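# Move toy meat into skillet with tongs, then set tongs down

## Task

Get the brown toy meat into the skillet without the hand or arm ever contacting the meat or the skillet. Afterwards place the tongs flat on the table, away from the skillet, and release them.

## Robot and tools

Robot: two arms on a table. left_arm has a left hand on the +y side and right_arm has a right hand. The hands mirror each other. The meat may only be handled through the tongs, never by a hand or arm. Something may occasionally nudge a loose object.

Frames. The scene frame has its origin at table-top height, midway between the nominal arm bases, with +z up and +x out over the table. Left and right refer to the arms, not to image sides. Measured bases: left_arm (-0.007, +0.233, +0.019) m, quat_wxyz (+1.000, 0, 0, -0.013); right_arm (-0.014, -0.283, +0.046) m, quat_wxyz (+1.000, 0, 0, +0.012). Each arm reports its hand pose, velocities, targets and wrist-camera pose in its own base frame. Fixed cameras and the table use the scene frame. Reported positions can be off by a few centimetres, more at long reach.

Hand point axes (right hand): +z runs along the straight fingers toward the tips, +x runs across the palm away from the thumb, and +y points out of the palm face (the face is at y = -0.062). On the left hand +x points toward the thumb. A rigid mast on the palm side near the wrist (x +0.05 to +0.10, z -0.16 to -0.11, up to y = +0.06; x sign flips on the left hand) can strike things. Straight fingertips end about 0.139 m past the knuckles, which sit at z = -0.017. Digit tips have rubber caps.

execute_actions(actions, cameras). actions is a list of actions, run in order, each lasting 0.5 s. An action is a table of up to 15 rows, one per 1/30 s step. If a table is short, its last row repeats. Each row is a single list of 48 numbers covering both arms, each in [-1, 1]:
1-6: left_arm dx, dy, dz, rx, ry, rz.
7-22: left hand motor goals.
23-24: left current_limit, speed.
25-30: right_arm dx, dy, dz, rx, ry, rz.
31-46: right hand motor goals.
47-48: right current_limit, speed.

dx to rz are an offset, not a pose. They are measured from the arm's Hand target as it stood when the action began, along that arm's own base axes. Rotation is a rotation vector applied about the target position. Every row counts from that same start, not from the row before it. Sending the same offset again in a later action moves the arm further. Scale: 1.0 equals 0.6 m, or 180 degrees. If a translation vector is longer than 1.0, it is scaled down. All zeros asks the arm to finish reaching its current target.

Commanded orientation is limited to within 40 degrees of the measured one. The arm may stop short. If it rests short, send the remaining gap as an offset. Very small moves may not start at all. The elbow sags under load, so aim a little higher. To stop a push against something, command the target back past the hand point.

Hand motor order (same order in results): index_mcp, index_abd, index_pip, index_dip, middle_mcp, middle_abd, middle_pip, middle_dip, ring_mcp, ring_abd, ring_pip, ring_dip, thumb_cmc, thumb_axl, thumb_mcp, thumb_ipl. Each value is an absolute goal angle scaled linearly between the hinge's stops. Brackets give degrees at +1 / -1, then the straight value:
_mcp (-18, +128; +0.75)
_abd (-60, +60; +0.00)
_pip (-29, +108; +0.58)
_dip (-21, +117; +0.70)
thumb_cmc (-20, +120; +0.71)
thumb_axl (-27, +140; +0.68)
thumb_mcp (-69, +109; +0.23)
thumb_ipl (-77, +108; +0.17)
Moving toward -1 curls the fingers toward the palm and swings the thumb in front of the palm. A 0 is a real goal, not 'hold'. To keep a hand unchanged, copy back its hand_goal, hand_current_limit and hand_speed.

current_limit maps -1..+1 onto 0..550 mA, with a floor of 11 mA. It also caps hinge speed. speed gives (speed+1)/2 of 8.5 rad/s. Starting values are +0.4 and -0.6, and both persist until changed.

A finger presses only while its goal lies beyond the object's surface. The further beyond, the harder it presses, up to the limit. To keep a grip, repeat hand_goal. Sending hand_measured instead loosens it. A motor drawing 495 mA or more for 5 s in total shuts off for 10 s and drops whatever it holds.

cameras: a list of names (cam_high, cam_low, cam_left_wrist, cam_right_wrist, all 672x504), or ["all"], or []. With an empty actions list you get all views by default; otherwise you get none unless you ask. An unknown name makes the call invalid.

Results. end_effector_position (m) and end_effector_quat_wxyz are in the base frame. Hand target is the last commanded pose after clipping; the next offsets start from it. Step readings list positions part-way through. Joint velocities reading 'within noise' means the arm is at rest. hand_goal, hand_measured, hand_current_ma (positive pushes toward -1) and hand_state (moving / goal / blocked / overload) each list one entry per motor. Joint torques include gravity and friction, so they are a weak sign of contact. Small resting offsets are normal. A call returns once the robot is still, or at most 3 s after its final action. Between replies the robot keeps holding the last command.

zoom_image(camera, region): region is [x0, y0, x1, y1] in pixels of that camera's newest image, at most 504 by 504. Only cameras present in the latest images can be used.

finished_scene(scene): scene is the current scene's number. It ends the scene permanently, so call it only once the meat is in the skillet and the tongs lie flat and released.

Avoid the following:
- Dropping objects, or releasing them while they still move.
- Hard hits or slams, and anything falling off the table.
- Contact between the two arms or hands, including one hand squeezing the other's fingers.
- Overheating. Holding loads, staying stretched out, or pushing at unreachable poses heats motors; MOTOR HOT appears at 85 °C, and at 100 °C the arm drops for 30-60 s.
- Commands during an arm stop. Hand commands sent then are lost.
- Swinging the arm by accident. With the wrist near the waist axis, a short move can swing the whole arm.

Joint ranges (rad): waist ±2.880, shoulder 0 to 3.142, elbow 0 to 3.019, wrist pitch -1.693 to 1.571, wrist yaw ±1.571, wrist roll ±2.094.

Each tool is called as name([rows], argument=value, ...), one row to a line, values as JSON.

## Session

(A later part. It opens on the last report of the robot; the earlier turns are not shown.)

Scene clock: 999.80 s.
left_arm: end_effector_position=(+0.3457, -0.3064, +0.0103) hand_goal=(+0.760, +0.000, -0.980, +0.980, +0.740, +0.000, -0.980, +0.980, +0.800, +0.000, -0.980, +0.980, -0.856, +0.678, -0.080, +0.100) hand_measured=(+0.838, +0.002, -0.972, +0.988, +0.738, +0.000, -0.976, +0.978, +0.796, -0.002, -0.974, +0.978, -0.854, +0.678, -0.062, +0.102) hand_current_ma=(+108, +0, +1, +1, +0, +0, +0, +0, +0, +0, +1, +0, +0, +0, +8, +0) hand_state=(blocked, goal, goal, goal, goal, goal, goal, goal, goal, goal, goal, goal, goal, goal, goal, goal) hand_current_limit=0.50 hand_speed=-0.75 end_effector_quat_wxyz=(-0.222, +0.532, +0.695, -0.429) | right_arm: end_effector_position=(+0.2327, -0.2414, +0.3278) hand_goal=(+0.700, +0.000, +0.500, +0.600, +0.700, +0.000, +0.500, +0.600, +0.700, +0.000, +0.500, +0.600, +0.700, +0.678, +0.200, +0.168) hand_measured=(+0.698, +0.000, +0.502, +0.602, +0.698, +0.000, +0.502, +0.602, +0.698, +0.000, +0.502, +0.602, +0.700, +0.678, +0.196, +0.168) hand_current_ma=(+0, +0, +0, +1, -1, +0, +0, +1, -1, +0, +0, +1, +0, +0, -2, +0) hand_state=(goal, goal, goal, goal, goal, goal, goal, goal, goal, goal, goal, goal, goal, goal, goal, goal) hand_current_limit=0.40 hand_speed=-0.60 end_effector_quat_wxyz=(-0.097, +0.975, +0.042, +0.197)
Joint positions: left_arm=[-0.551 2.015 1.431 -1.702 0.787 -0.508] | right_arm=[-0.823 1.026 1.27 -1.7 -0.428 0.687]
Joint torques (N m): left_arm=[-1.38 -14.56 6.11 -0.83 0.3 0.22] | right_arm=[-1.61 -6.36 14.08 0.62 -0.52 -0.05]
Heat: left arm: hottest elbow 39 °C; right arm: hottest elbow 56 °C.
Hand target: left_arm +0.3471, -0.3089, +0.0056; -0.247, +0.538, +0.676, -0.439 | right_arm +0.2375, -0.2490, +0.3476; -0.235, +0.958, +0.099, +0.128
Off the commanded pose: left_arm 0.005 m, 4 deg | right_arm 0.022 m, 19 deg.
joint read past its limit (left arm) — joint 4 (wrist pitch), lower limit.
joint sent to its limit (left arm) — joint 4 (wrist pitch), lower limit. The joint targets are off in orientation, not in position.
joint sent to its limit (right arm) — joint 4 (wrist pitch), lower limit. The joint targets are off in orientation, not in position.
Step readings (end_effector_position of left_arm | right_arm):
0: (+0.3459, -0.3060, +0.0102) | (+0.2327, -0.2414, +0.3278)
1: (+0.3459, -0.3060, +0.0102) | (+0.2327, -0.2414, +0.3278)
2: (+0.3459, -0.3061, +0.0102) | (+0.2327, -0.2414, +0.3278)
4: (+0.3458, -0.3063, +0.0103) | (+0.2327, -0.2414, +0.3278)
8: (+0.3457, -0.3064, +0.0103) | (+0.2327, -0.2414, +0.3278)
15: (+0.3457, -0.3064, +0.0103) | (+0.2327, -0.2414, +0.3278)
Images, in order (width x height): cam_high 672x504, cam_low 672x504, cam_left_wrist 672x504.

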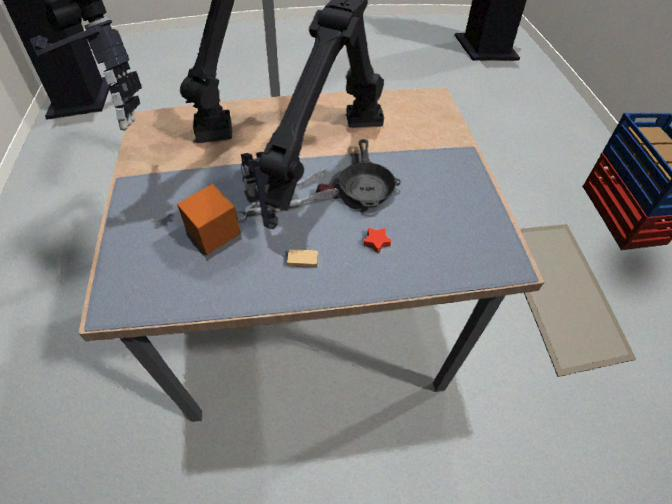

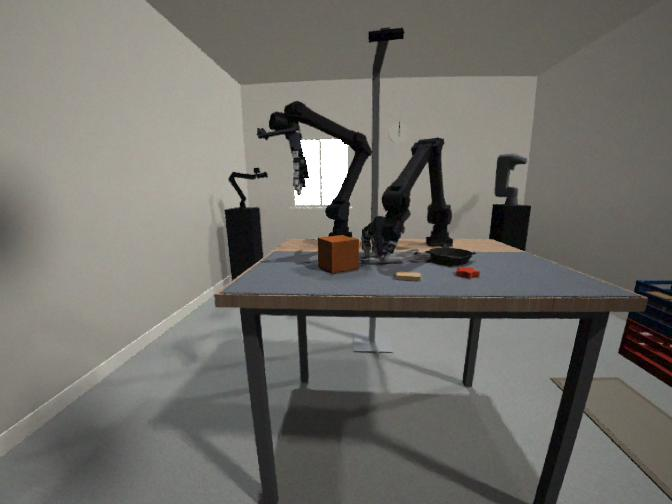

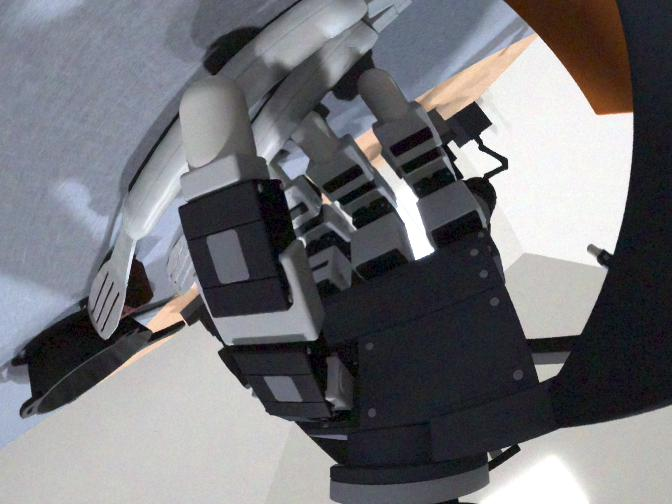

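execute_actions([
  [[0,0,0,0,0,0,0.74,0,-0.98,0.98,0.7,0,-0.98,0.98,0.78,0,-0.98,0.98,-0.857,0.677,-0.14,0.1,0.55,-0.75,0,0,0,0,0,0,0.7,0,0.5,0.6,0.7,0,0.5,0.6,0.7,0,0.5,0.6,0.7,0.678,0.2,0.168,0.4,-0.6]],
  [[0,0,0,0,0,0,0.7,0,-0.98,0.98,0.67,0,-0.98,0.98,0.76,0,-0.98,0.98,-0.857,0.677,-0.2,0.1,0.6,-0.75,0,0,0,0,0,0,0.7,0,0.5,0.6,0.7,0,0.5,0.6,0.7,0,0.5,0.6,0.7,0.678,0.2,0.168,0.4,-0.6]],
], cameras=["cam_high","cam_low","cam_left_wrist"])

zoom_image(camera="cam_high", region=[230, 150, 350, 230])

zoom_image(camera="cam_left_wrist", region=[0, 0, 480, 360])

Scene clock: 1006.53 s.
left_arm: end_effector_position=(+0.3455, -0.3069, +0.0104) hand_goal=(+0.700, +0.000, -0.980, +0.980, +0.670, +0.000, -0.980, +0.980, +0.760, +0.000, -0.980, +0.980, -0.856, +0.678, -0.200, +0.100) hand_measured=(+0.792, +0.002, -0.970, +0.990, +0.706, +0.000, -0.970, +0.986, +0.758, -0.002, -0.974, +0.978, -0.854, +0.678, -0.098, +0.120) hand_current_ma=(+149, +0, +2, +2, +24, +0, +2, +1, +0, +0, +1, +0, +0, +0, +269, +11) hand_state=(blocked, goal, goal, goal, blocked, goal, goal, goal, goal, goal, goal, goal, goal, goal, blocked, goal) hand_current_limit=0.60 hand_speed=-0.75 end_effector_quat_wxyz=(-0.222, +0.531, +0.695, -0.430) | right_arm: end_effector_position=(+0.2327, -0.2414, +0.3278) hand_goal=(+0.700, +0.000, +0.500, +0.600, +0.700, +0.000, +0.500, +0.600, +0.700, +0.000, +0.500, +0.600, +0.700, +0.678, +0.200, +0.168) hand_measured=(+0.698, +0.000, +0.502, +0.602, +0.698, +0.000, +0.502, +0.602, +0.698, +0.000, +0.502, +0.602, +0.700, +0.678, +0.196, +0.168) hand_current_ma=(+0, +0, +0, +1, -1, +0, +0, +1, -1, +0, +0, +1, +0, +0, -2, +0) hand_state=(goal, goal, goal, goal, goal, goal, goal, goal, goal, goal, goal, goal, goal, goal, goal, goal) hand_current_limit=0.40 hand_speed=-0.60 end_effector_quat_wxyz=(-0.097, +0.975, +0.042, +0.197)
Joint positions: left_arm=[-0.551 2.015 1.431 -1.702 0.789 -0.509] | right_arm=[-0.823 1.026 1.27 -1.7 -0.428 0.687]
Joint torques (N m): left_arm=[-1.32 -14.56 6.12 -0.81 0.22 0.23] | right_arm=[-1.61 -5.71 14.2 0.59 -0.52 -0.07]
Heat: left arm: hottest elbow 38 °C; right arm: hottest elbow 56 °C.
Hand target: left_arm +0.3471, -0.3089, +0.0056; -0.247, +0.538, +0.676, -0.439 | right_arm +0.2375, -0.2490, +0.3476; -0.235, +0.958, +0.099, +0.128
Off the commanded pose: left_arm 0.005 m, 4 deg | right_arm 0.022 m, 19 deg.
joint read past its limit (left arm) — joint 4 (wrist pitch), lower limit.
joint sent to its limit (left arm) — joint 4 (wrist pitch), lower limit. The joint targets are off in orientation, not in position.
joint sent to its limit (right arm) — joint 4 (wrist pitch), lower limit. The joint targets are off in orientation, not in position.
Step readings (end_effector_position of left_arm | right_arm):
0: (+0.3457, -0.3064, +0.0103) | (+0.2327, -0.2414, +0.3278)
1: (+0.3457, -0.3064, +0.0103) | (+0.2327, -0.2414, +0.3278)
2: (+0.3457, -0.3064, +0.0103) | (+0.2327, -0.2414, +0.3278)
4: (+0.3457, -0.3065, +0.0103) | (+0.2327, -0.2414, +0.3278)
8: (+0.3457, -0.3065, +0.0103) | (+0.2327, -0.2414, +0.3278)
15: (+0.3457, -0.3065, +0.0103) | (+0.2327, -0.2414, +0.3278)
16: (+0.3457, -0.3065, +0.0103) | (+0.2327, -0.2414, +0.3278)
17: (+0.3455, -0.3067, +0.0104) | (+0.2327, -0.2414, +0.3278)
19: (+0.3455, -0.3069, +0.0104) | (+0.2327, -0.2414, +0.3278)
23: (+0.3455, -0.3069, +0.0104) | (+0.2327, -0.2414, +0.3278)
30: (+0.3455, -0.3069, +0.0104) | (+0.2327, -0.2414, +0.3278)
Images, in order (width x height): cam_high 672x504, cam_low 672x504, cam_left_wrist 672x504.

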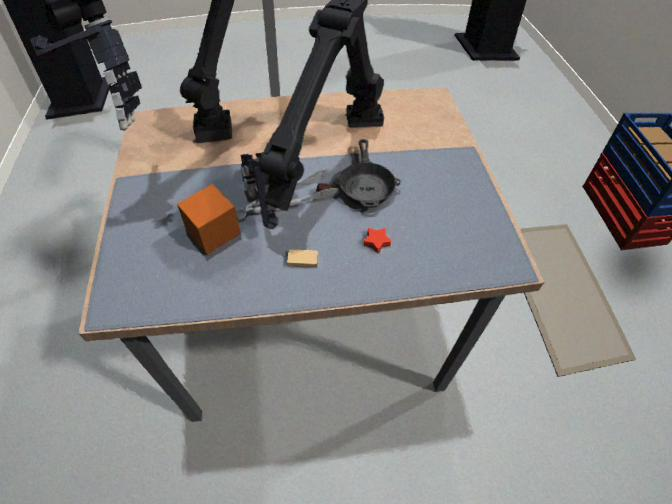

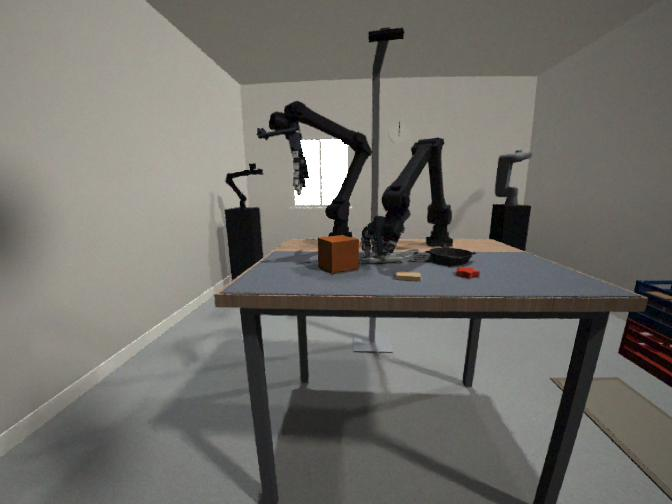

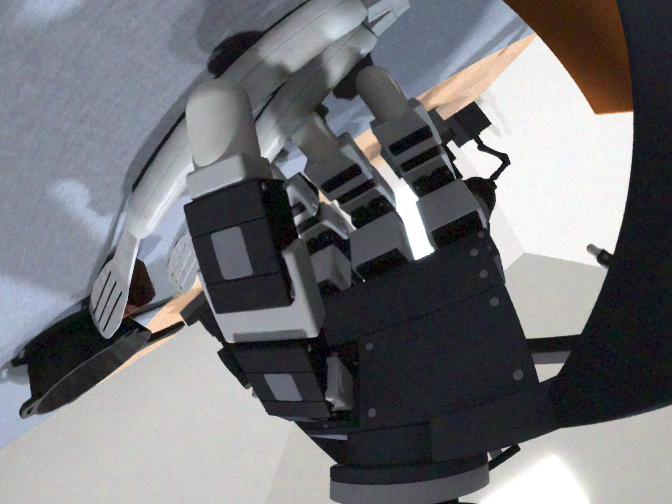

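Scaled by 4.200.

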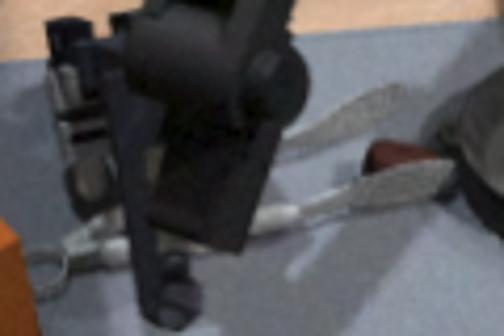

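Scaled by 1.050 from the camera's 672x504 image, which has a finer 960x720 frame.

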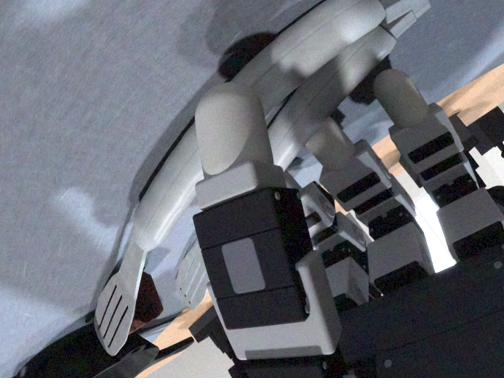

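execute_actions([
  [[0,0,0,0,0,0,0.63,0,-0.98,0.98,0.61,0,-0.98,0.98,0.72,0,-0.98,0.98,-0.857,0.677,-0.25,0.1,0.72,-0.75,0,0,0,0,0,0,0.7,0,0.5,0.6,0.7,0,0.5,0.6,0.7,0,0.5,0.6,0.7,0.678,0.2,0.168,0.4,-0.6]],
  [[0,0,0,0,0,0,0.56,0,-0.98,0.98,0.56,0,-0.98,0.98,0.68,0,-0.98,0.98,-0.857,0.677,-0.27,0.1,0.75,-0.75,0,0,0,0,0,0,0.7,0,0.5,0.6,0.7,0,0.5,0.6,0.7,0,0.5,0.6,0.7,0.678,0.2,0.168,0.4,-0.6]],
], cameras=["cam_high","cam_low","cam_left_wrist"])

zoom_image(camera="cam_high", region=[230, 150, 350, 230])

zoom_image(camera="cam_left_wrist", region=[0, 0, 480, 360])

Scene clock: 1013.37 s.
left_arm: end_effector_position=(+0.3439, -0.3079, +0.0107) hand_goal=(+0.560, +0.000, -0.980, +0.980, +0.560, +0.000, -0.980, +0.980, +0.680, +0.000, -0.980, +0.980, -0.856, +0.678, -0.270, +0.100) hand_measured=(+0.718, +0.002, -0.958, +0.996, +0.670, +0.000, -0.958, +0.994, +0.678, -0.002, -0.974, +0.978, -0.854, +0.680, -0.102, +0.142) hand_current_ma=(+420, +0, +8, +5, +206, +0, +9, +3, +0, +0, +1, +0, +0, +0, +481, +50) hand_state=(blocked, goal, blocked, goal, blocked, goal, blocked, goal, goal, goal, goal, goal, goal, goal, blocked, blocked) hand_current_limit=0.75 hand_speed=-0.75 end_effector_quat_wxyz=(-0.224, +0.529, +0.697, -0.430) | right_arm: end_effector_position=(+0.2327, -0.2414, +0.3278) hand_goal=(+0.700, +0.000, +0.500, +0.600, +0.700, +0.000, +0.500, +0.600, +0.700, +0.000, +0.500, +0.600, +0.700, +0.678, +0.200, +0.168) hand_measured=(+0.698, +0.000, +0.502, +0.602, +0.698, +0.000, +0.502, +0.602, +0.698, +0.000, +0.502, +0.602, +0.700, +0.678, +0.196, +0.168) hand_current_ma=(+0, +0, +0, +1, -1, +0, +0, +1, -1, +0, +0, +1, +0, +0, -2, +0) hand_state=(goal, goal, goal, goal, goal, goal, goal, goal, goal, goal, goal, goal, goal, goal, goal, goal) hand_current_limit=0.40 hand_speed=-0.60 end_effector_quat_wxyz=(-0.097, +0.975, +0.042, +0.197)
Joint positions: left_arm=[-0.555 2.015 1.431 -1.702 0.792 -0.517] | right_arm=[-0.823 1.026 1.27 -1.7 -0.428 0.687]
Joint torques (N m): left_arm=[-1.03 -14.56 6.13 -0.8 0.13 0.3] | right_arm=[-1.44 -5.71 14.16 0.61 -0.54 -0.05]
Heat: left arm: hottest elbow 38 °C; right arm: hottest elbow 56 °C.
Hand target: left_arm +0.3472, -0.3089, +0.0057; -0.246, +0.538, +0.676, -0.439 | right_arm +0.2375, -0.2490, +0.3476; -0.235, +0.958, +0.099, +0.128
Off the commanded pose: left_arm 0.006 m, 4 deg | right_arm 0.022 m, 19 deg.
joint read past its limit (left arm) — joint 4 (wrist pitch), lower limit.
joint sent to its limit (left arm) — joint 4 (wrist pitch), lower limit. The joint targets are off in orientation, not in position.
joint sent to its limit (right arm) — joint 4 (wrist pitch), lower limit. The joint targets are off in orientation, not in position.
Step readings (end_effector_position of left_arm | right_arm):
0: (+0.3455, -0.3069, +0.0104) | (+0.2327, -0.2414, +0.3278)
1: (+0.3455, -0.3069, +0.0104) | (+0.2327, -0.2414, +0.3278)
2: (+0.3454, -0.3070, +0.0105) | (+0.2327, -0.2414, +0.3278)
4: (+0.3451, -0.3074, +0.0105) | (+0.2327, -0.2414, +0.3278)
8: (+0.3448, -0.3076, +0.0106) | (+0.2327, -0.2414, +0.3278)
15: (+0.3448, -0.3076, +0.0106) | (+0.2327, -0.2414, +0.3278)
16: (+0.3448, -0.3076, +0.0106) | (+0.2327, -0.2414, +0.3278)
17: (+0.3448, -0.3075, +0.0106) | (+0.2327, -0.2414, +0.3278)
19: (+0.3443, -0.3078, +0.0106) | (+0.2327, -0.2414, +0.3278)
23: (+0.3439, -0.3079, +0.0107) | (+0.2327, -0.2414, +0.3278)
30: (+0.3439, -0.3079, +0.0107) | (+0.2327, -0.2414, +0.3278)
Images, in order (width x height): cam_high 672x504, cam_low 672x504, cam_left_wrist 672x504.

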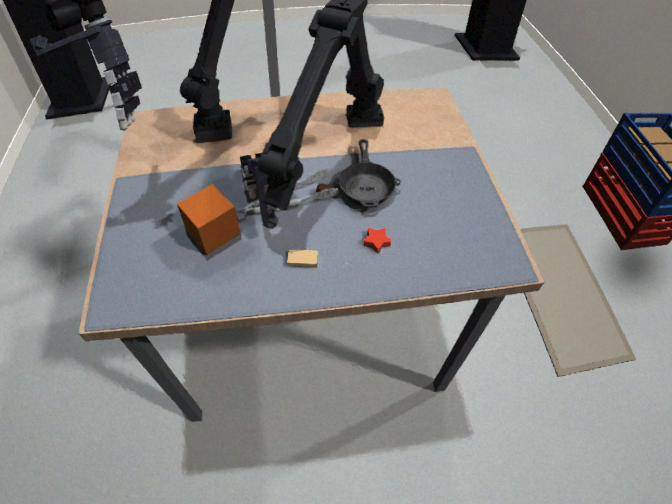

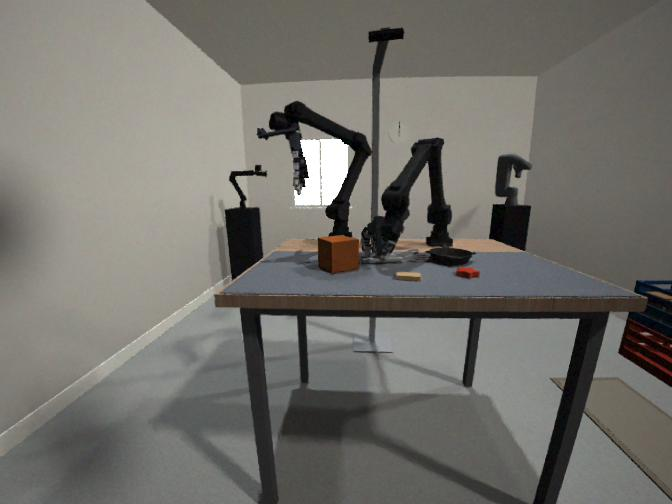

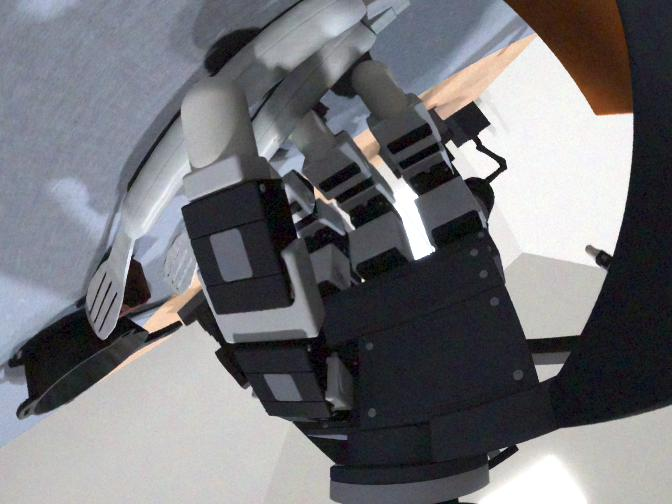

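Scaled by 4.200.

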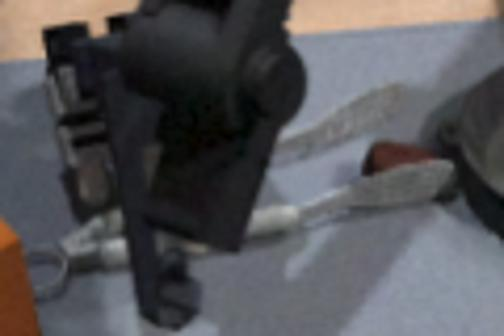

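Scaled by 1.050 from the camera's 672x504 image, which has a finer 960x720 frame.

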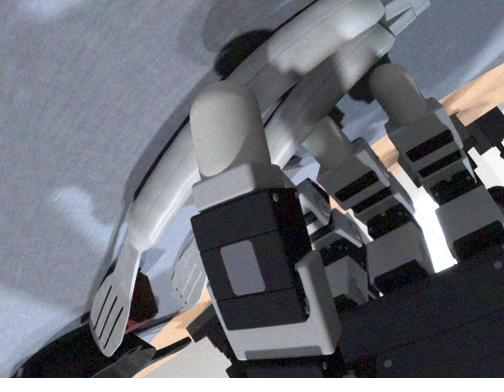

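execute_actions([
  [[0,0,0.02,0,0,0,0.6,0,-0.98,0.98,0.56,0,-0.98,0.98,0.66,0,-0.98,0.98,-0.857,0.677,-0.27,0.1,0.75,-0.75,0,0,0,0,0,0,0.7,0,0.5,0.6,0.7,0,0.5,0.6,0.7,0,0.5,0.6,0.7,0.678,0.2,0.168,0.4,-0.6]],
], cameras=["cam_high","cam_low","cam_left_wrist"])

zoom_image(camera="cam_high", region=[230, 150, 350, 230])

zoom_image(camera="cam_low", region=[340, 210, 460, 300])

Scene clock: 1020.47 s.
left_arm: end_effector_position=(+0.3438, -0.3082, +0.0115) hand_goal=(+0.600, +0.000, -0.980, +0.980, +0.560, +0.000, -0.980, +0.980, +0.660, +0.000, -0.980, +0.980, -0.856, +0.678, -0.270, +0.100) hand_measured=(+0.718, +0.002, -0.954, +0.996, +0.668, +0.000, -0.954, +0.996, +0.658, -0.002, -0.974, +0.978, -0.854, +0.680, -0.102, +0.142) hand_current_ma=(+239, +0, +11, +5, +199, +0, +11, +4, +0, +0, +1, +0, +0, +0, +481, +51) hand_state=(blocked, goal, blocked, goal, blocked, goal, blocked, goal, goal, goal, goal, goal, goal, goal, blocked, blocked) hand_current_limit=0.75 hand_speed=-0.75 end_effector_quat_wxyz=(-0.223, +0.529, +0.697, -0.430) | right_arm: end_effector_position=(+0.2327, -0.2414, +0.3278) hand_goal=(+0.700, +0.000, +0.500, +0.600, +0.700, +0.000, +0.500, +0.600, +0.700, +0.000, +0.500, +0.600, +0.700, +0.678, +0.200, +0.168) hand_measured=(+0.698, +0.000, +0.502, +0.602, +0.698, +0.000, +0.502, +0.602, +0.698, +0.000, +0.502, +0.602, +0.700, +0.678, +0.196, +0.168) hand_current_ma=(+0, +0, +0, +1, -1, +0, +0, +1, -1, +0, +0, +1, +0, +0, -2, +0) hand_state=(goal, goal, goal, goal, goal, goal, goal, goal, goal, goal, goal, goal, goal, goal, goal, goal) hand_current_limit=0.40 hand_speed=-0.60 end_effector_quat_wxyz=(-0.097, +0.975, +0.042, +0.197)
Joint positions: left_arm=[-0.555 2.013 1.431 -1.702 0.792 -0.519] | right_arm=[-0.823 1.026 1.27 -1.7 -0.428 0.687]
Joint torques (N m): left_arm=[-1.08 -16.79 5.76 -0.8 0.15 0.16] | right_arm=[-1.2 -6.07 14.35 0.59 -0.5 -0.06]
Heat: left arm: hottest elbow 38 °C; right arm: hottest elbow 56 °C.
Hand target: left_arm +0.3472, -0.3089, +0.0177; -0.246, +0.538, +0.676, -0.439 | right_arm +0.2375, -0.2490, +0.3476; -0.235, +0.958, +0.099, +0.128
Off the commanded pose: left_arm 0.007 m, 4 deg | right_arm 0.022 m, 19 deg.
joint read past its limit (left arm) — joint 4 (wrist pitch), lower limit.
joint sent to its limit (left arm) — joint 4 (wrist pitch), lower limit. The joint targets are off in orientation, not in position.
joint sent to its limit (right arm) — joint 4 (wrist pitch), lower limit. The joint targets are off in orientation, not in position.
Step readings (end_effector_position of left_arm | right_arm):
0: (+0.3439, -0.3079, +0.0107) | (+0.2327, -0.2414, +0.3278)
1: (+0.3439, -0.3079, +0.0107) | (+0.2327, -0.2414, +0.3278)
2: (+0.3439, -0.3078, +0.0107) | (+0.2327, -0.2414, +0.3278)
4: (+0.3439, -0.3079, +0.0110) | (+0.2327, -0.2414, +0.3278)
8: (+0.3438, -0.3082, +0.0115) | (+0.2327, -0.2414, +0.3278)
15: (+0.3438, -0.3082, +0.0115) | (+0.2327, -0.2414, +0.3278)
Images, in order (width x height): cam_high 672x504, cam_low 672x504, cam_left_wrist 672x504.

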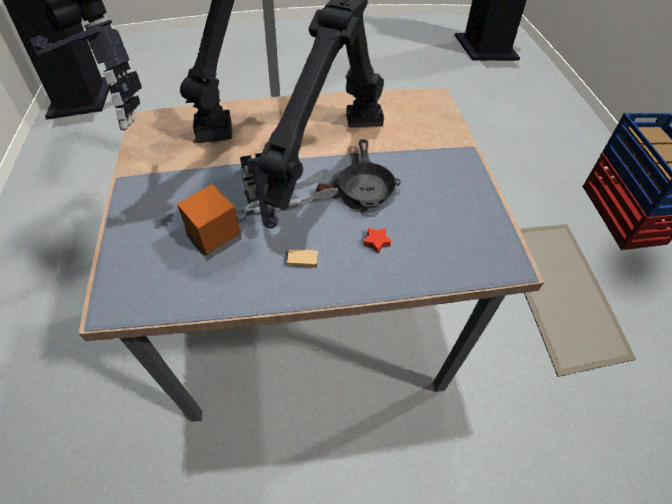

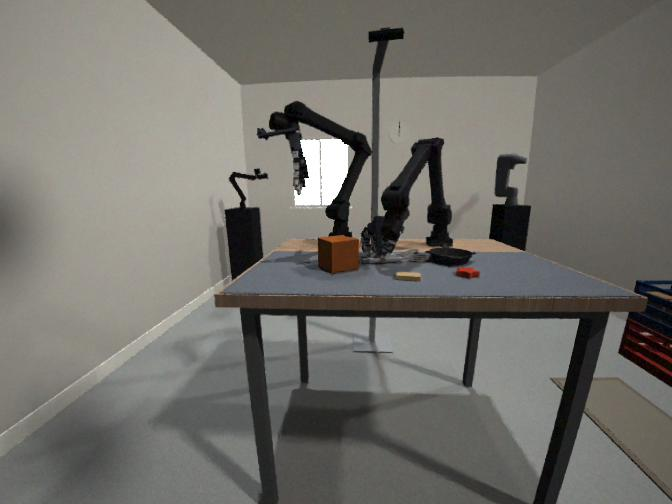

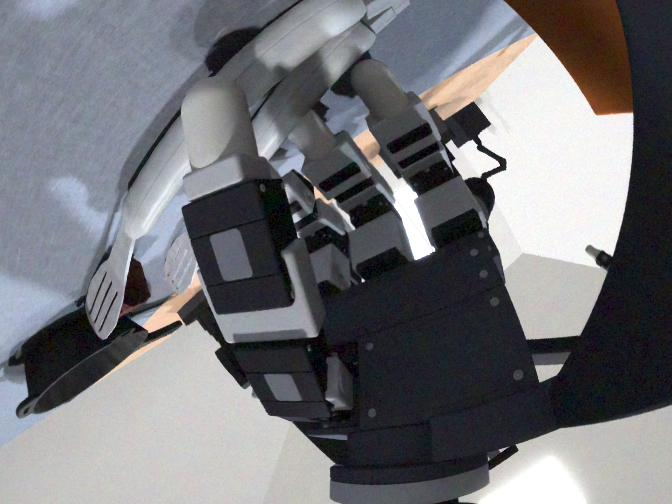

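Scaled by 4.200.

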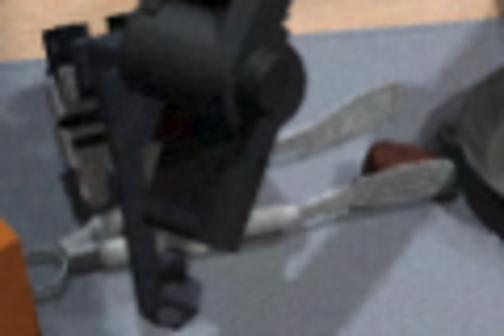

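Scaled by 4.200.

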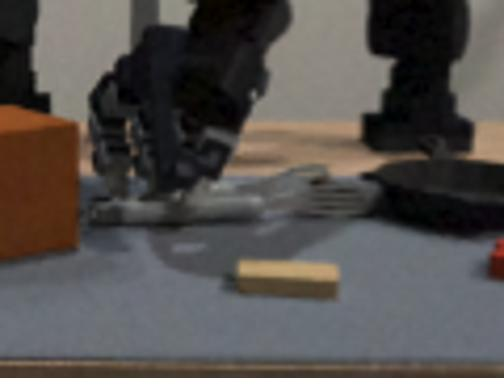

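execute_actions([
  [[0,0,0.01,0,0,0,0.58,0,-0.98,0.98,0.54,0,-0.98,0.98,0.62,0,-0.98,0.98,-0.857,0.677,-0.27,0.1,0.76,-0.75,0,0,0,0,0,0,0.7,0,0.5,0.6,0.7,0,0.5,0.6,0.7,0,0.5,0.6,0.7,0.678,0.2,0.168,0.4,-0.6]],
  [[0,0,0,0,0,0,0.52,0,-0.98,0.98,0.5,0,-0.98,0.98,0.6,0,-0.98,0.98,-0.857,0.677,-0.27,0.1,0.77,-0.8,0,0,0,0,0,0,0.7,0,0.5,0.6,0.7,0,0.5,0.6,0.7,0,0.5,0.6,0.7,0.678,0.2,0.168,0.4,-0.6]],
], cameras=["cam_high","cam_low","cam_left_wrist"])

zoom_image(camera="cam_high", region=[230, 150, 350, 230])

zoom_image(camera="cam_low", region=[340, 210, 460, 300])

zoom_image(camera="cam_left_wrist", region=[0, 0, 480, 360])

Scene clock: 1028.20 s.
left_arm: end_effector_position=(+0.3436, -0.3086, +0.0130) hand_goal=(+0.520, +0.000, -0.980, +0.980, +0.500, +0.000, -0.980, +0.980, +0.600, +0.000, -0.980, +0.980, -0.856, +0.678, -0.270, +0.100) hand_measured=(+0.678, +0.002, -0.934, +0.998, +0.640, +0.000, -0.934, +0.998, +0.598, -0.002, -0.974, +0.978, -0.860, +0.680, -0.102, +0.152) hand_current_ma=(+425, +0, +34, +6, +328, +0, +34, +6, +0, +0, +1, +0, +0, +0, +487, +79) hand_state=(blocked, goal, blocked, goal, blocked, goal, blocked, goal, goal, goal, goal, goal, goal, goal, blocked, blocked) hand_current_limit=0.77 hand_speed=-0.80 end_effector_quat_wxyz=(-0.223, +0.529, +0.697, -0.429) | right_arm: end_effector_position=(+0.2327, -0.2414, +0.3278) hand_goal=(+0.700, +0.000, +0.500, +0.600, +0.700, +0.000, +0.500, +0.600, +0.700, +0.000, +0.500, +0.600, +0.700, +0.678, +0.200, +0.168) hand_measured=(+0.698, +0.000, +0.502, +0.602, +0.698, +0.000, +0.502, +0.602, +0.698, +0.000, +0.502, +0.602, +0.700, +0.678, +0.196, +0.168) hand_current_ma=(+0, +0, +0, +1, -1, +0, +0, +1, -1, +0, +0, +1, +0, +0, -2, +0) hand_state=(goal, goal, goal, goal, goal, goal, goal, goal, goal, goal, goal, goal, goal, goal, goal, goal) hand_current_limit=0.40 hand_speed=-0.60 end_effector_quat_wxyz=(-0.097, +0.975, +0.042, +0.197)
Joint positions: left_arm=[-0.557 2.009 1.431 -1.702 0.791 -0.522] | right_arm=[-0.823 1.026 1.27 -1.7 -0.428 0.687]
Joint torques (N m): left_arm=[-1.03 -17.67 5.61 -0.8 0.19 0.11] | right_arm=[-2.02 -6.07 14.23 0.54 -0.52 -0.02]
Heat: left arm: hottest elbow 38 °C; right arm: hottest elbow 56 °C.
Hand target: left_arm +0.3471, -0.3090, +0.0237; -0.246, +0.539, +0.676, -0.439 | right_arm +0.2375, -0.2490, +0.3476; -0.235, +0.958, +0.099, +0.128
Off the commanded pose: left_arm 0.011 m, 4 deg | right_arm 0.022 m, 19 deg.
joint read past its limit (left arm) — joint 4 (wrist pitch), lower limit.
joint sent to its limit (left arm) — joint 4 (wrist pitch), lower limit. The joint targets are off in orientation, not in position.
joint sent to its limit (right arm) — joint 4 (wrist pitch), lower limit. The joint targets are off in orientation, not in position.
Step readings (end_effector_position of left_arm | right_arm):
0: (+0.3438, -0.3082, +0.0115) | (+0.2327, -0.2414, +0.3278)
1: (+0.3438, -0.3082, +0.0115) | (+0.2327, -0.2414, +0.3278)
2: (+0.3438, -0.3083, +0.0119) | (+0.2327, -0.2414, +0.3278)
4: (+0.3437, -0.3083, +0.0123) | (+0.2327, -0.2414, +0.3278)
8: (+0.3438, -0.3084, +0.0126) | (+0.2327, -0.2414, +0.3278)
15: (+0.3438, -0.3084, +0.0126) | (+0.2327, -0.2414, +0.3278)
16: (+0.3438, -0.3084, +0.0126) | (+0.2327, -0.2414, +0.3278)
17: (+0.3438, -0.3084, +0.0126) | (+0.2327, -0.2414, +0.3278)
19: (+0.3437, -0.3085, +0.0128) | (+0.2327, -0.2414, +0.3278)
23: (+0.3436, -0.3086, +0.0130) | (+0.2327, -0.2414, +0.3278)
30: (+0.3436, -0.3086, +0.0130) | (+0.2327, -0.2414, +0.3278)
Images, in order (width x height): cam_high 672x504, cam_low 672x504, cam_left_wrist 672x504.

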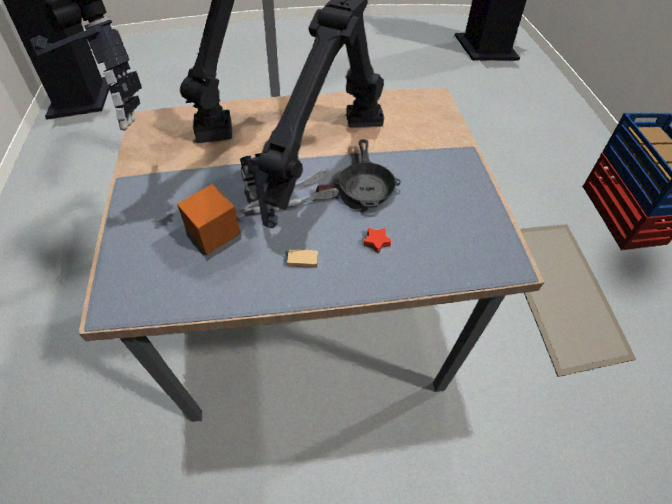

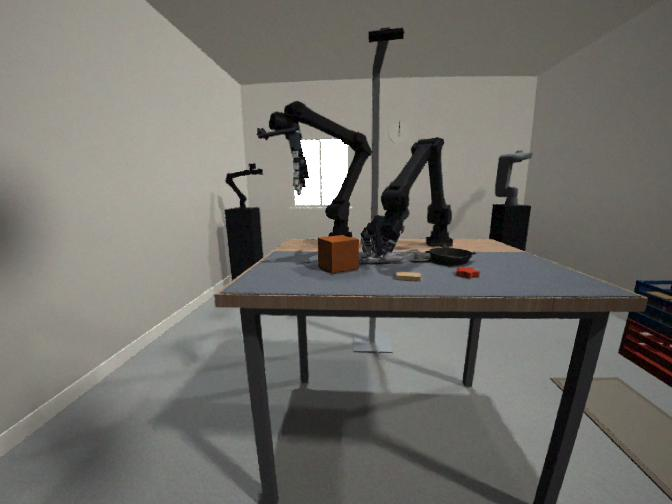

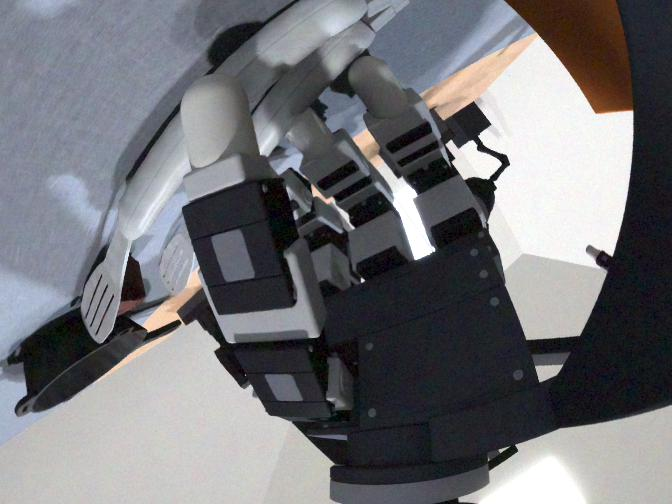

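Scaled by 4.200.

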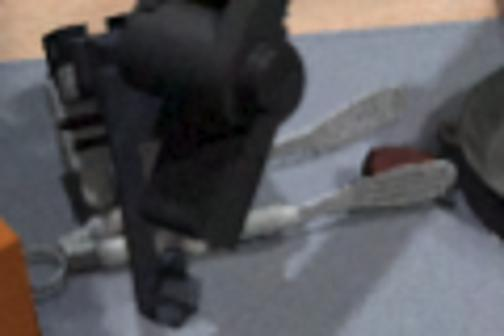

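Scaled by 4.200.

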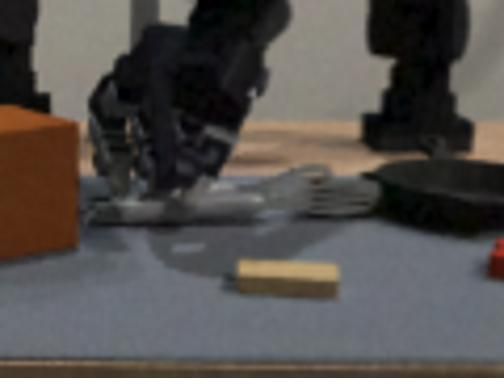

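Scaled by 1.050 from the camera's 672x504 image, which has a finer 960x720 frame.

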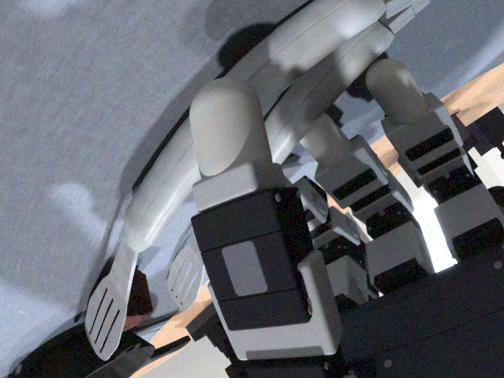

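execute_actions([
  [[0,0,0,0,0,0,0.75,0,-0.98,0.98,0.75,0,-0.98,0.98,0.8,0,-0.98,0.98,-0.857,0.677,-0.1,0.1,0.6,-0.8,0,0,0,0,0,0,0.7,0,0.5,0.6,0.7,0,0.5,0.6,0.7,0,0.5,0.6,0.7,0.678,0.2,0.168,0.4,-0.6]],
  [[0,0,0,0,0,0,0.95,0,-0.98,0.98,0.95,0,-0.98,0.98,0.95,0,-0.98,0.98,-0.857,0.677,0.1,0.1,0.5,-0.6,0,0,0,0,0,0,0.7,0,0.5,0.6,0.7,0,0.5,0.6,0.7,0,0.5,0.6,0.7,0.678,0.2,0.168,0.4,-0.6]],
  [[0.01,0,0.07,0,0,0,0.95,0,-0.98,0.85,0.95,0,-0.98,0.85,0.95,0,-0.98,0.85,-0.62,0.677,0.15,0.1,0.5,-0.6,0,0,0,0,0,0,0.7,0,0.5,0.6,0.7,0,0.5,0.6,0.7,0,0.5,0.6,0.7,0.678,0.2,0.168,0.4,-0.6]],
], cameras=["cam_high","cam_low","cam_left_wrist"])

zoom_image(camera="cam_high", region=[230, 150, 350, 230])

zoom_image(camera="cam_left_wrist", region=[0, 0, 480, 360])

Scene clock: 1061.73 s.
left_arm: end_effector_position=(+0.3506, -0.3085, +0.0607) hand_goal=(+0.950, +0.000, -0.980, +0.850, +0.950, +0.000, -0.980, +0.850, +0.950, +0.000, -0.980, +0.850, -0.620, +0.678, +0.150, +0.100) hand_measured=(+0.934, +0.002, -0.974, +0.852, +0.938, +0.000, -0.976, +0.854, +0.936, -0.002, -0.974, +0.852, -0.620, +0.678, +0.144, +0.102) hand_current_ma=(-5, +0, +1, +0, -3, +0, +0, +0, -4, +0, +1, +0, +0, +0, -1, +0) hand_state=(goal, goal, goal, goal, goal, goal, goal, goal, goal, goal, goal, goal, goal, goal, goal, goal) hand_current_limit=0.50 hand_speed=-0.60 end_effector_quat_wxyz=(-0.187, +0.539, +0.709, -0.415) | right_arm: end_effector_position=(+0.2327, -0.2414, +0.3278) hand_goal=(+0.700, +0.000, +0.500, +0.600, +0.700, +0.000, +0.500, +0.600, +0.700, +0.000, +0.500, +0.600, +0.700, +0.678, +0.200, +0.168) hand_measured=(+0.698, +0.000, +0.502, +0.602, +0.698, +0.000, +0.502, +0.602, +0.698, +0.000, +0.502, +0.602, +0.700, +0.678, +0.196, +0.168) hand_current_ma=(+0, +0, +0, +1, -1, +0, +0, +1, -1, +0, +0, +1, +0, +0, -2, +0) hand_state=(goal, goal, goal, goal, goal, goal, goal, goal, goal, goal, goal, goal, goal, goal, goal, goal) hand_current_limit=0.40 hand_speed=-0.60 end_effector_quat_wxyz=(-0.097, +0.975, +0.042, +0.197)
Joint positions: left_arm=[-0.557 1.899 1.431 -1.702 0.782 -0.575] | right_arm=[-0.823 1.026 1.27 -1.7 -0.428 0.687]
Joint torques (N m): left_arm=[-0.91 -15.74 6.46 -0.64 0.62 -0.03] | right_arm=[-1.38 -5.71 14.2 0.7 -0.56 -0.1]
Heat: left arm: hottest elbow 37 °C; right arm: hottest elbow 56 °C.
Hand target: left_arm +0.3532, -0.3090, +0.0657; -0.246, +0.538, +0.676, -0.439 | right_arm +0.2375, -0.2490, +0.3476; -0.235, +0.958, +0.099, +0.128
Off the commanded pose: left_arm 0.006 m, 8 deg | right_arm 0.022 m, 19 deg.
joint read past its limit (left arm) — joint 4 (wrist pitch), lower limit.
joint sent to its limit (left arm) — joint 4 (wrist pitch), lower limit. The joint targets are off in orientation, not in position.
joint sent to its limit (right arm) — joint 4 (wrist pitch), lower limit. The joint targets are off in orientation, not in position.
Step readings (end_effector_position of left_arm | right_arm):
0: (+0.3436, -0.3086, +0.0130) | (+0.2327, -0.2414, +0.3278)
1: (+0.3436, -0.3086, +0.0130) | (+0.2327, -0.2414, +0.3278)
2: (+0.3436, -0.3086, +0.0130) | (+0.2327, -0.2414, +0.3278)
4: (+0.3436, -0.3086, +0.0130) | (+0.2327, -0.2414, +0.3278)
8: (+0.3437, -0.3080, +0.0128) | (+0.2327, -0.2414, +0.3278)
15: (+0.3439, -0.3074, +0.0126) | (+0.2327, -0.2414, +0.3278)
16: (+0.3439, -0.3074, +0.0125) | (+0.2327, -0.2414, +0.3278)
17: (+0.3440, -0.3073, +0.0125) | (+0.2327, -0.2414, +0.3278)
19: (+0.3440, -0.3073, +0.0125) | (+0.2327, -0.2414, +0.3278)
23: (+0.3440, -0.3073, +0.0125) | (+0.2327, -0.2414, +0.3278)
30: (+0.3440, -0.3073, +0.0125) | (+0.2327, -0.2414, +0.3278)
31: (+0.3441, -0.3073, +0.0126) | (+0.2327, -0.2414, +0.3278)
32: (+0.3443, -0.3072, +0.0138) | (+0.2327, -0.2414, +0.3278)
34: (+0.3450, -0.3071, +0.0186) | (+0.2327, -0.2414, +0.3278)
38: (+0.3485, -0.3083, +0.0402) | (+0.2327, -0.2414, +0.3278)
45: (+0.3509, -0.3089, +0.0607) | (+0.2327, -0.2414, +0.3278)
Images, in order (width x height): cam_high 672x504, cam_low 672x504, cam_left_wrist 672x504.

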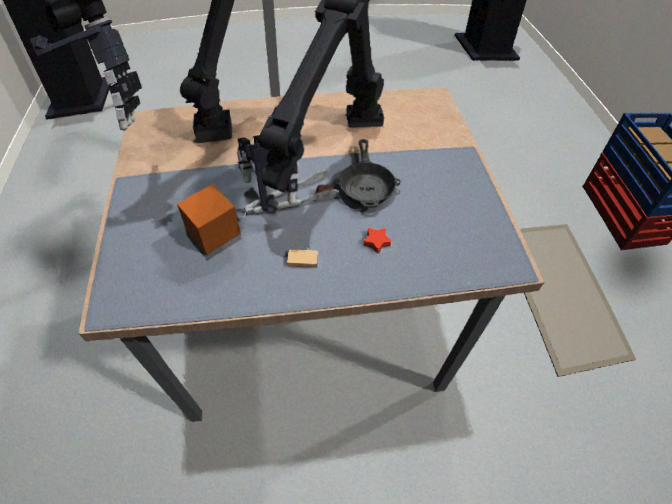

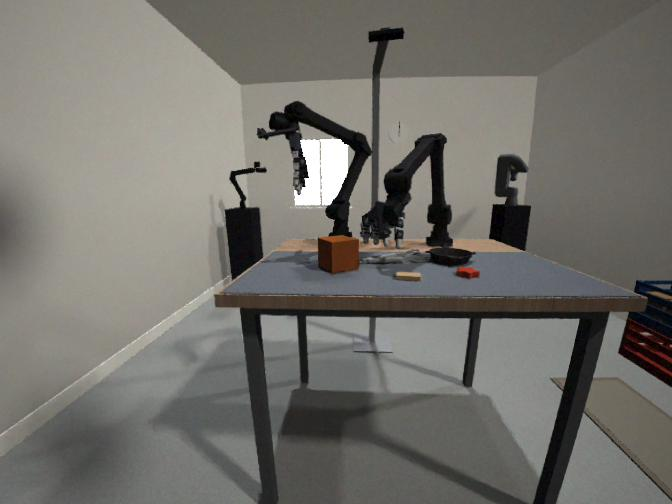

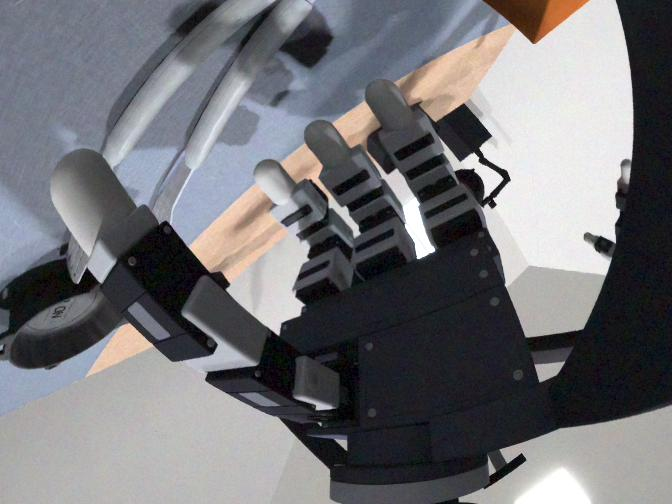

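Scaled by 4.200.

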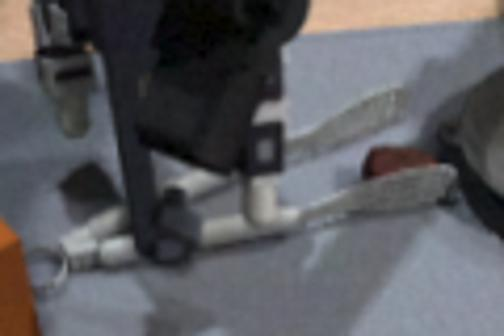

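Scaled by 1.050 from the camera's 672x504 image, which has a finer 960x720 frame.

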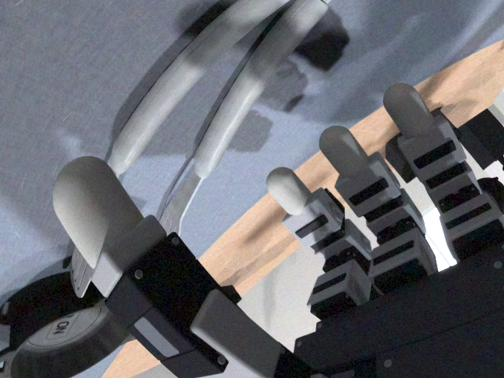

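execute_actions([
  [[0.02,0.015,-0.02,0,0,0,0.95,0,-0.98,0.85,0.95,0,-0.98,0.85,0.95,0,-0.98,0.85,-0.62,0.677,0.15,0.1,0.5,-0.6,0,0,0,0,0,0,0.7,0,0.5,0.6,0.7,0,0.5,0.6,0.7,0,0.5,0.6,0.7,0.678,0.2,0.168,0.4,-0.6]],
  [[0,0,-0.03,0,0,0,0.95,0,-0.98,0.85,0.95,0,-0.98,0.85,0.95,0,-0.98,0.85,-0.62,0.677,0.15,0.1,0.5,-0.6,0,0,0,0,0,0,0.7,0,0.5,0.6,0.7,0,0.5,0.6,0.7,0,0.5,0.6,0.7,0.678,0.2,0.168,0.4,-0.6]],
], cameras=["cam_high","cam_low","cam_left_wrist"])

zoom_image(camera="cam_high", region=[230, 150, 350, 230])

zoom_image(camera="cam_low", region=[340, 210, 440, 285])

Scene clock: 1082.87 s.
left_arm: end_effector_position=(+0.3547, -0.2981, +0.0324) hand_goal=(+0.950, +0.000, -0.980, +0.850, +0.950, +0.000, -0.980, +0.850, +0.950, +0.000, -0.980, +0.850, -0.620, +0.678, +0.150, +0.100) hand_measured=(+0.934, +0.002, -0.974, +0.852, +0.938, +0.000, -0.976, +0.854, +0.936, -0.002, -0.974, +0.852, -0.620, +0.678, +0.144, +0.102) hand_current_ma=(-5, +0, +1, +0, -3, +0, +0, +0, -4, +0, +1, +0, +0, +0, -1, +0) hand_state=(goal, goal, goal, goal, goal, goal, goal, goal, goal, goal, goal, goal, goal, goal, goal, goal) hand_current_limit=0.50 hand_speed=-0.60 end_effector_quat_wxyz=(-0.206, +0.533, +0.708, -0.416) | right_arm: end_effector_position=(+0.2327, -0.2414, +0.3278) hand_goal=(+0.700, +0.000, +0.500, +0.600, +0.700, +0.000, +0.500, +0.600, +0.700, +0.000, +0.500, +0.600, +0.700, +0.678, +0.200, +0.168) hand_measured=(+0.698, +0.000, +0.502, +0.602, +0.698, +0.000, +0.502, +0.602, +0.698, +0.000, +0.502, +0.602, +0.700, +0.678, +0.196, +0.168) hand_current_ma=(+0, +0, +0, +1, -1, +0, +0, +1, -1, +0, +0, +1, +0, +0, -2, +0) hand_state=(goal, goal, goal, goal, goal, goal, goal, goal, goal, goal, goal, goal, goal, goal, goal, goal) hand_current_limit=0.40 hand_speed=-0.60 end_effector_quat_wxyz=(-0.097, +0.975, +0.042, +0.197)
Joint positions: left_arm=[-0.536 1.961 1.431 -1.702 0.765 -0.542] | right_arm=[-0.823 1.026 1.27 -1.7 -0.428 0.687]
Joint torques (N m): left_arm=[-0.26 -14.8 7.3 -0.76 0.48 0.18] | right_arm=[-1.49 -6.36 14.13 0.51 -0.49 -0.07]
Heat: left arm: hottest elbow 37 °C; right arm: hottest elbow 57 °C.
Hand target: left_arm +0.3652, -0.2999, +0.0357; -0.246, +0.538, +0.676, -0.439 | right_arm +0.2375, -0.2490, +0.3476; -0.235, +0.958, +0.099, +0.128
Off the commanded pose: left_arm 0.011 m, 7 deg | right_arm 0.022 m, 19 deg.
joint read past its limit (left arm) — joint 4 (wrist pitch), lower limit.
joint sent to its limit (left arm) — joint 4 (wrist pitch), lower limit. The joint targets are off in orientation, not in position.
joint sent to its limit (right arm) — joint 4 (wrist pitch), lower limit. The joint targets are off in orientation, not in position.
Step readings (end_effector_position of left_arm | right_arm):
0: (+0.3506, -0.3084, +0.0607) | (+0.2327, -0.2414, +0.3278)
1: (+0.3506, -0.3084, +0.0607) | (+0.2327, -0.2414, +0.3278)
2: (+0.3507, -0.3082, +0.0606) | (+0.2327, -0.2414, +0.3278)
4: (+0.3515, -0.3068, +0.0603) | (+0.2327, -0.2414, +0.3278)
8: (+0.3542, -0.3029, +0.0582) | (+0.2327, -0.2414, +0.3278)
15: (+0.3570, -0.2987, +0.0542) | (+0.2327, -0.2414, +0.3278)
16: (+0.3570, -0.2987, +0.0540) | (+0.2327, -0.2414, +0.3278)
17: (+0.3570, -0.2988, +0.0533) | (+0.2327, -0.2414, +0.3278)
19: (+0.3569, -0.2990, +0.0508) | (+0.2327, -0.2414, +0.3278)
23: (+0.3556, -0.2986, +0.0402) | (+0.2327, -0.2414, +0.3278)
30: (+0.3546, -0.2980, +0.0324) | (+0.2327, -0.2414, +0.3278)
Images, in order (width x height): cam_high 672x504, cam_low 672x504, cam_left_wrist 672x504.

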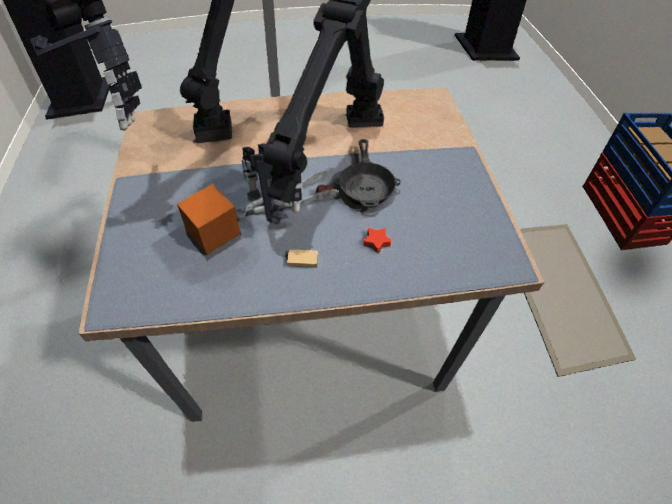

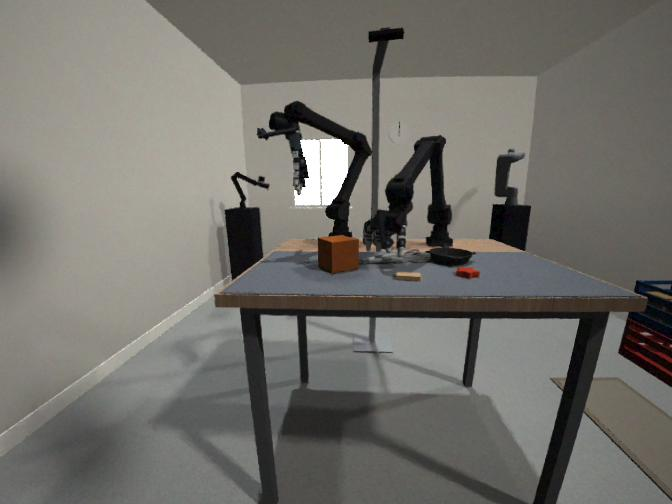

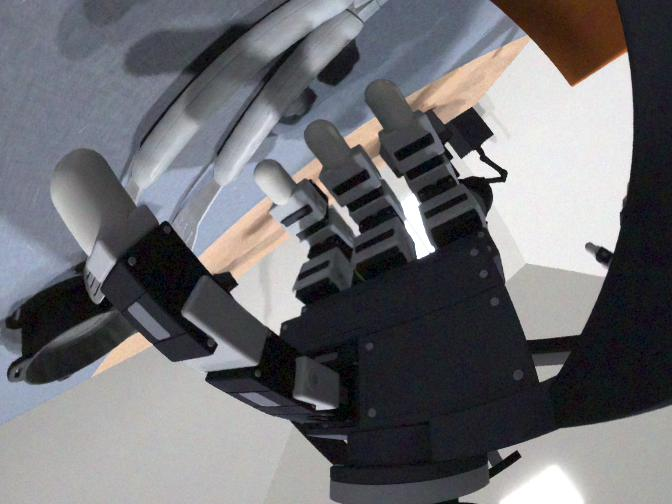

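Scaled by 4.200.

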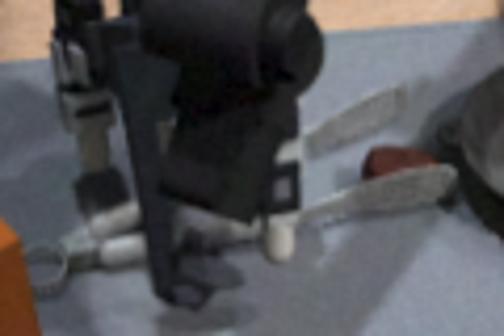

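Scaled by 5.040.

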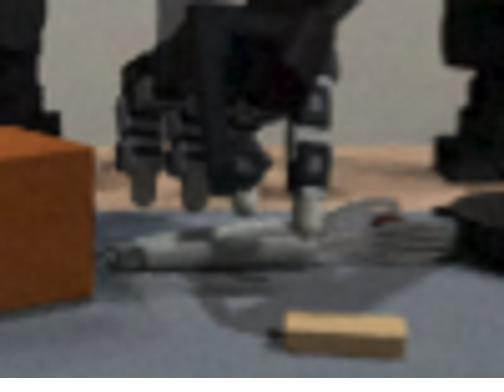

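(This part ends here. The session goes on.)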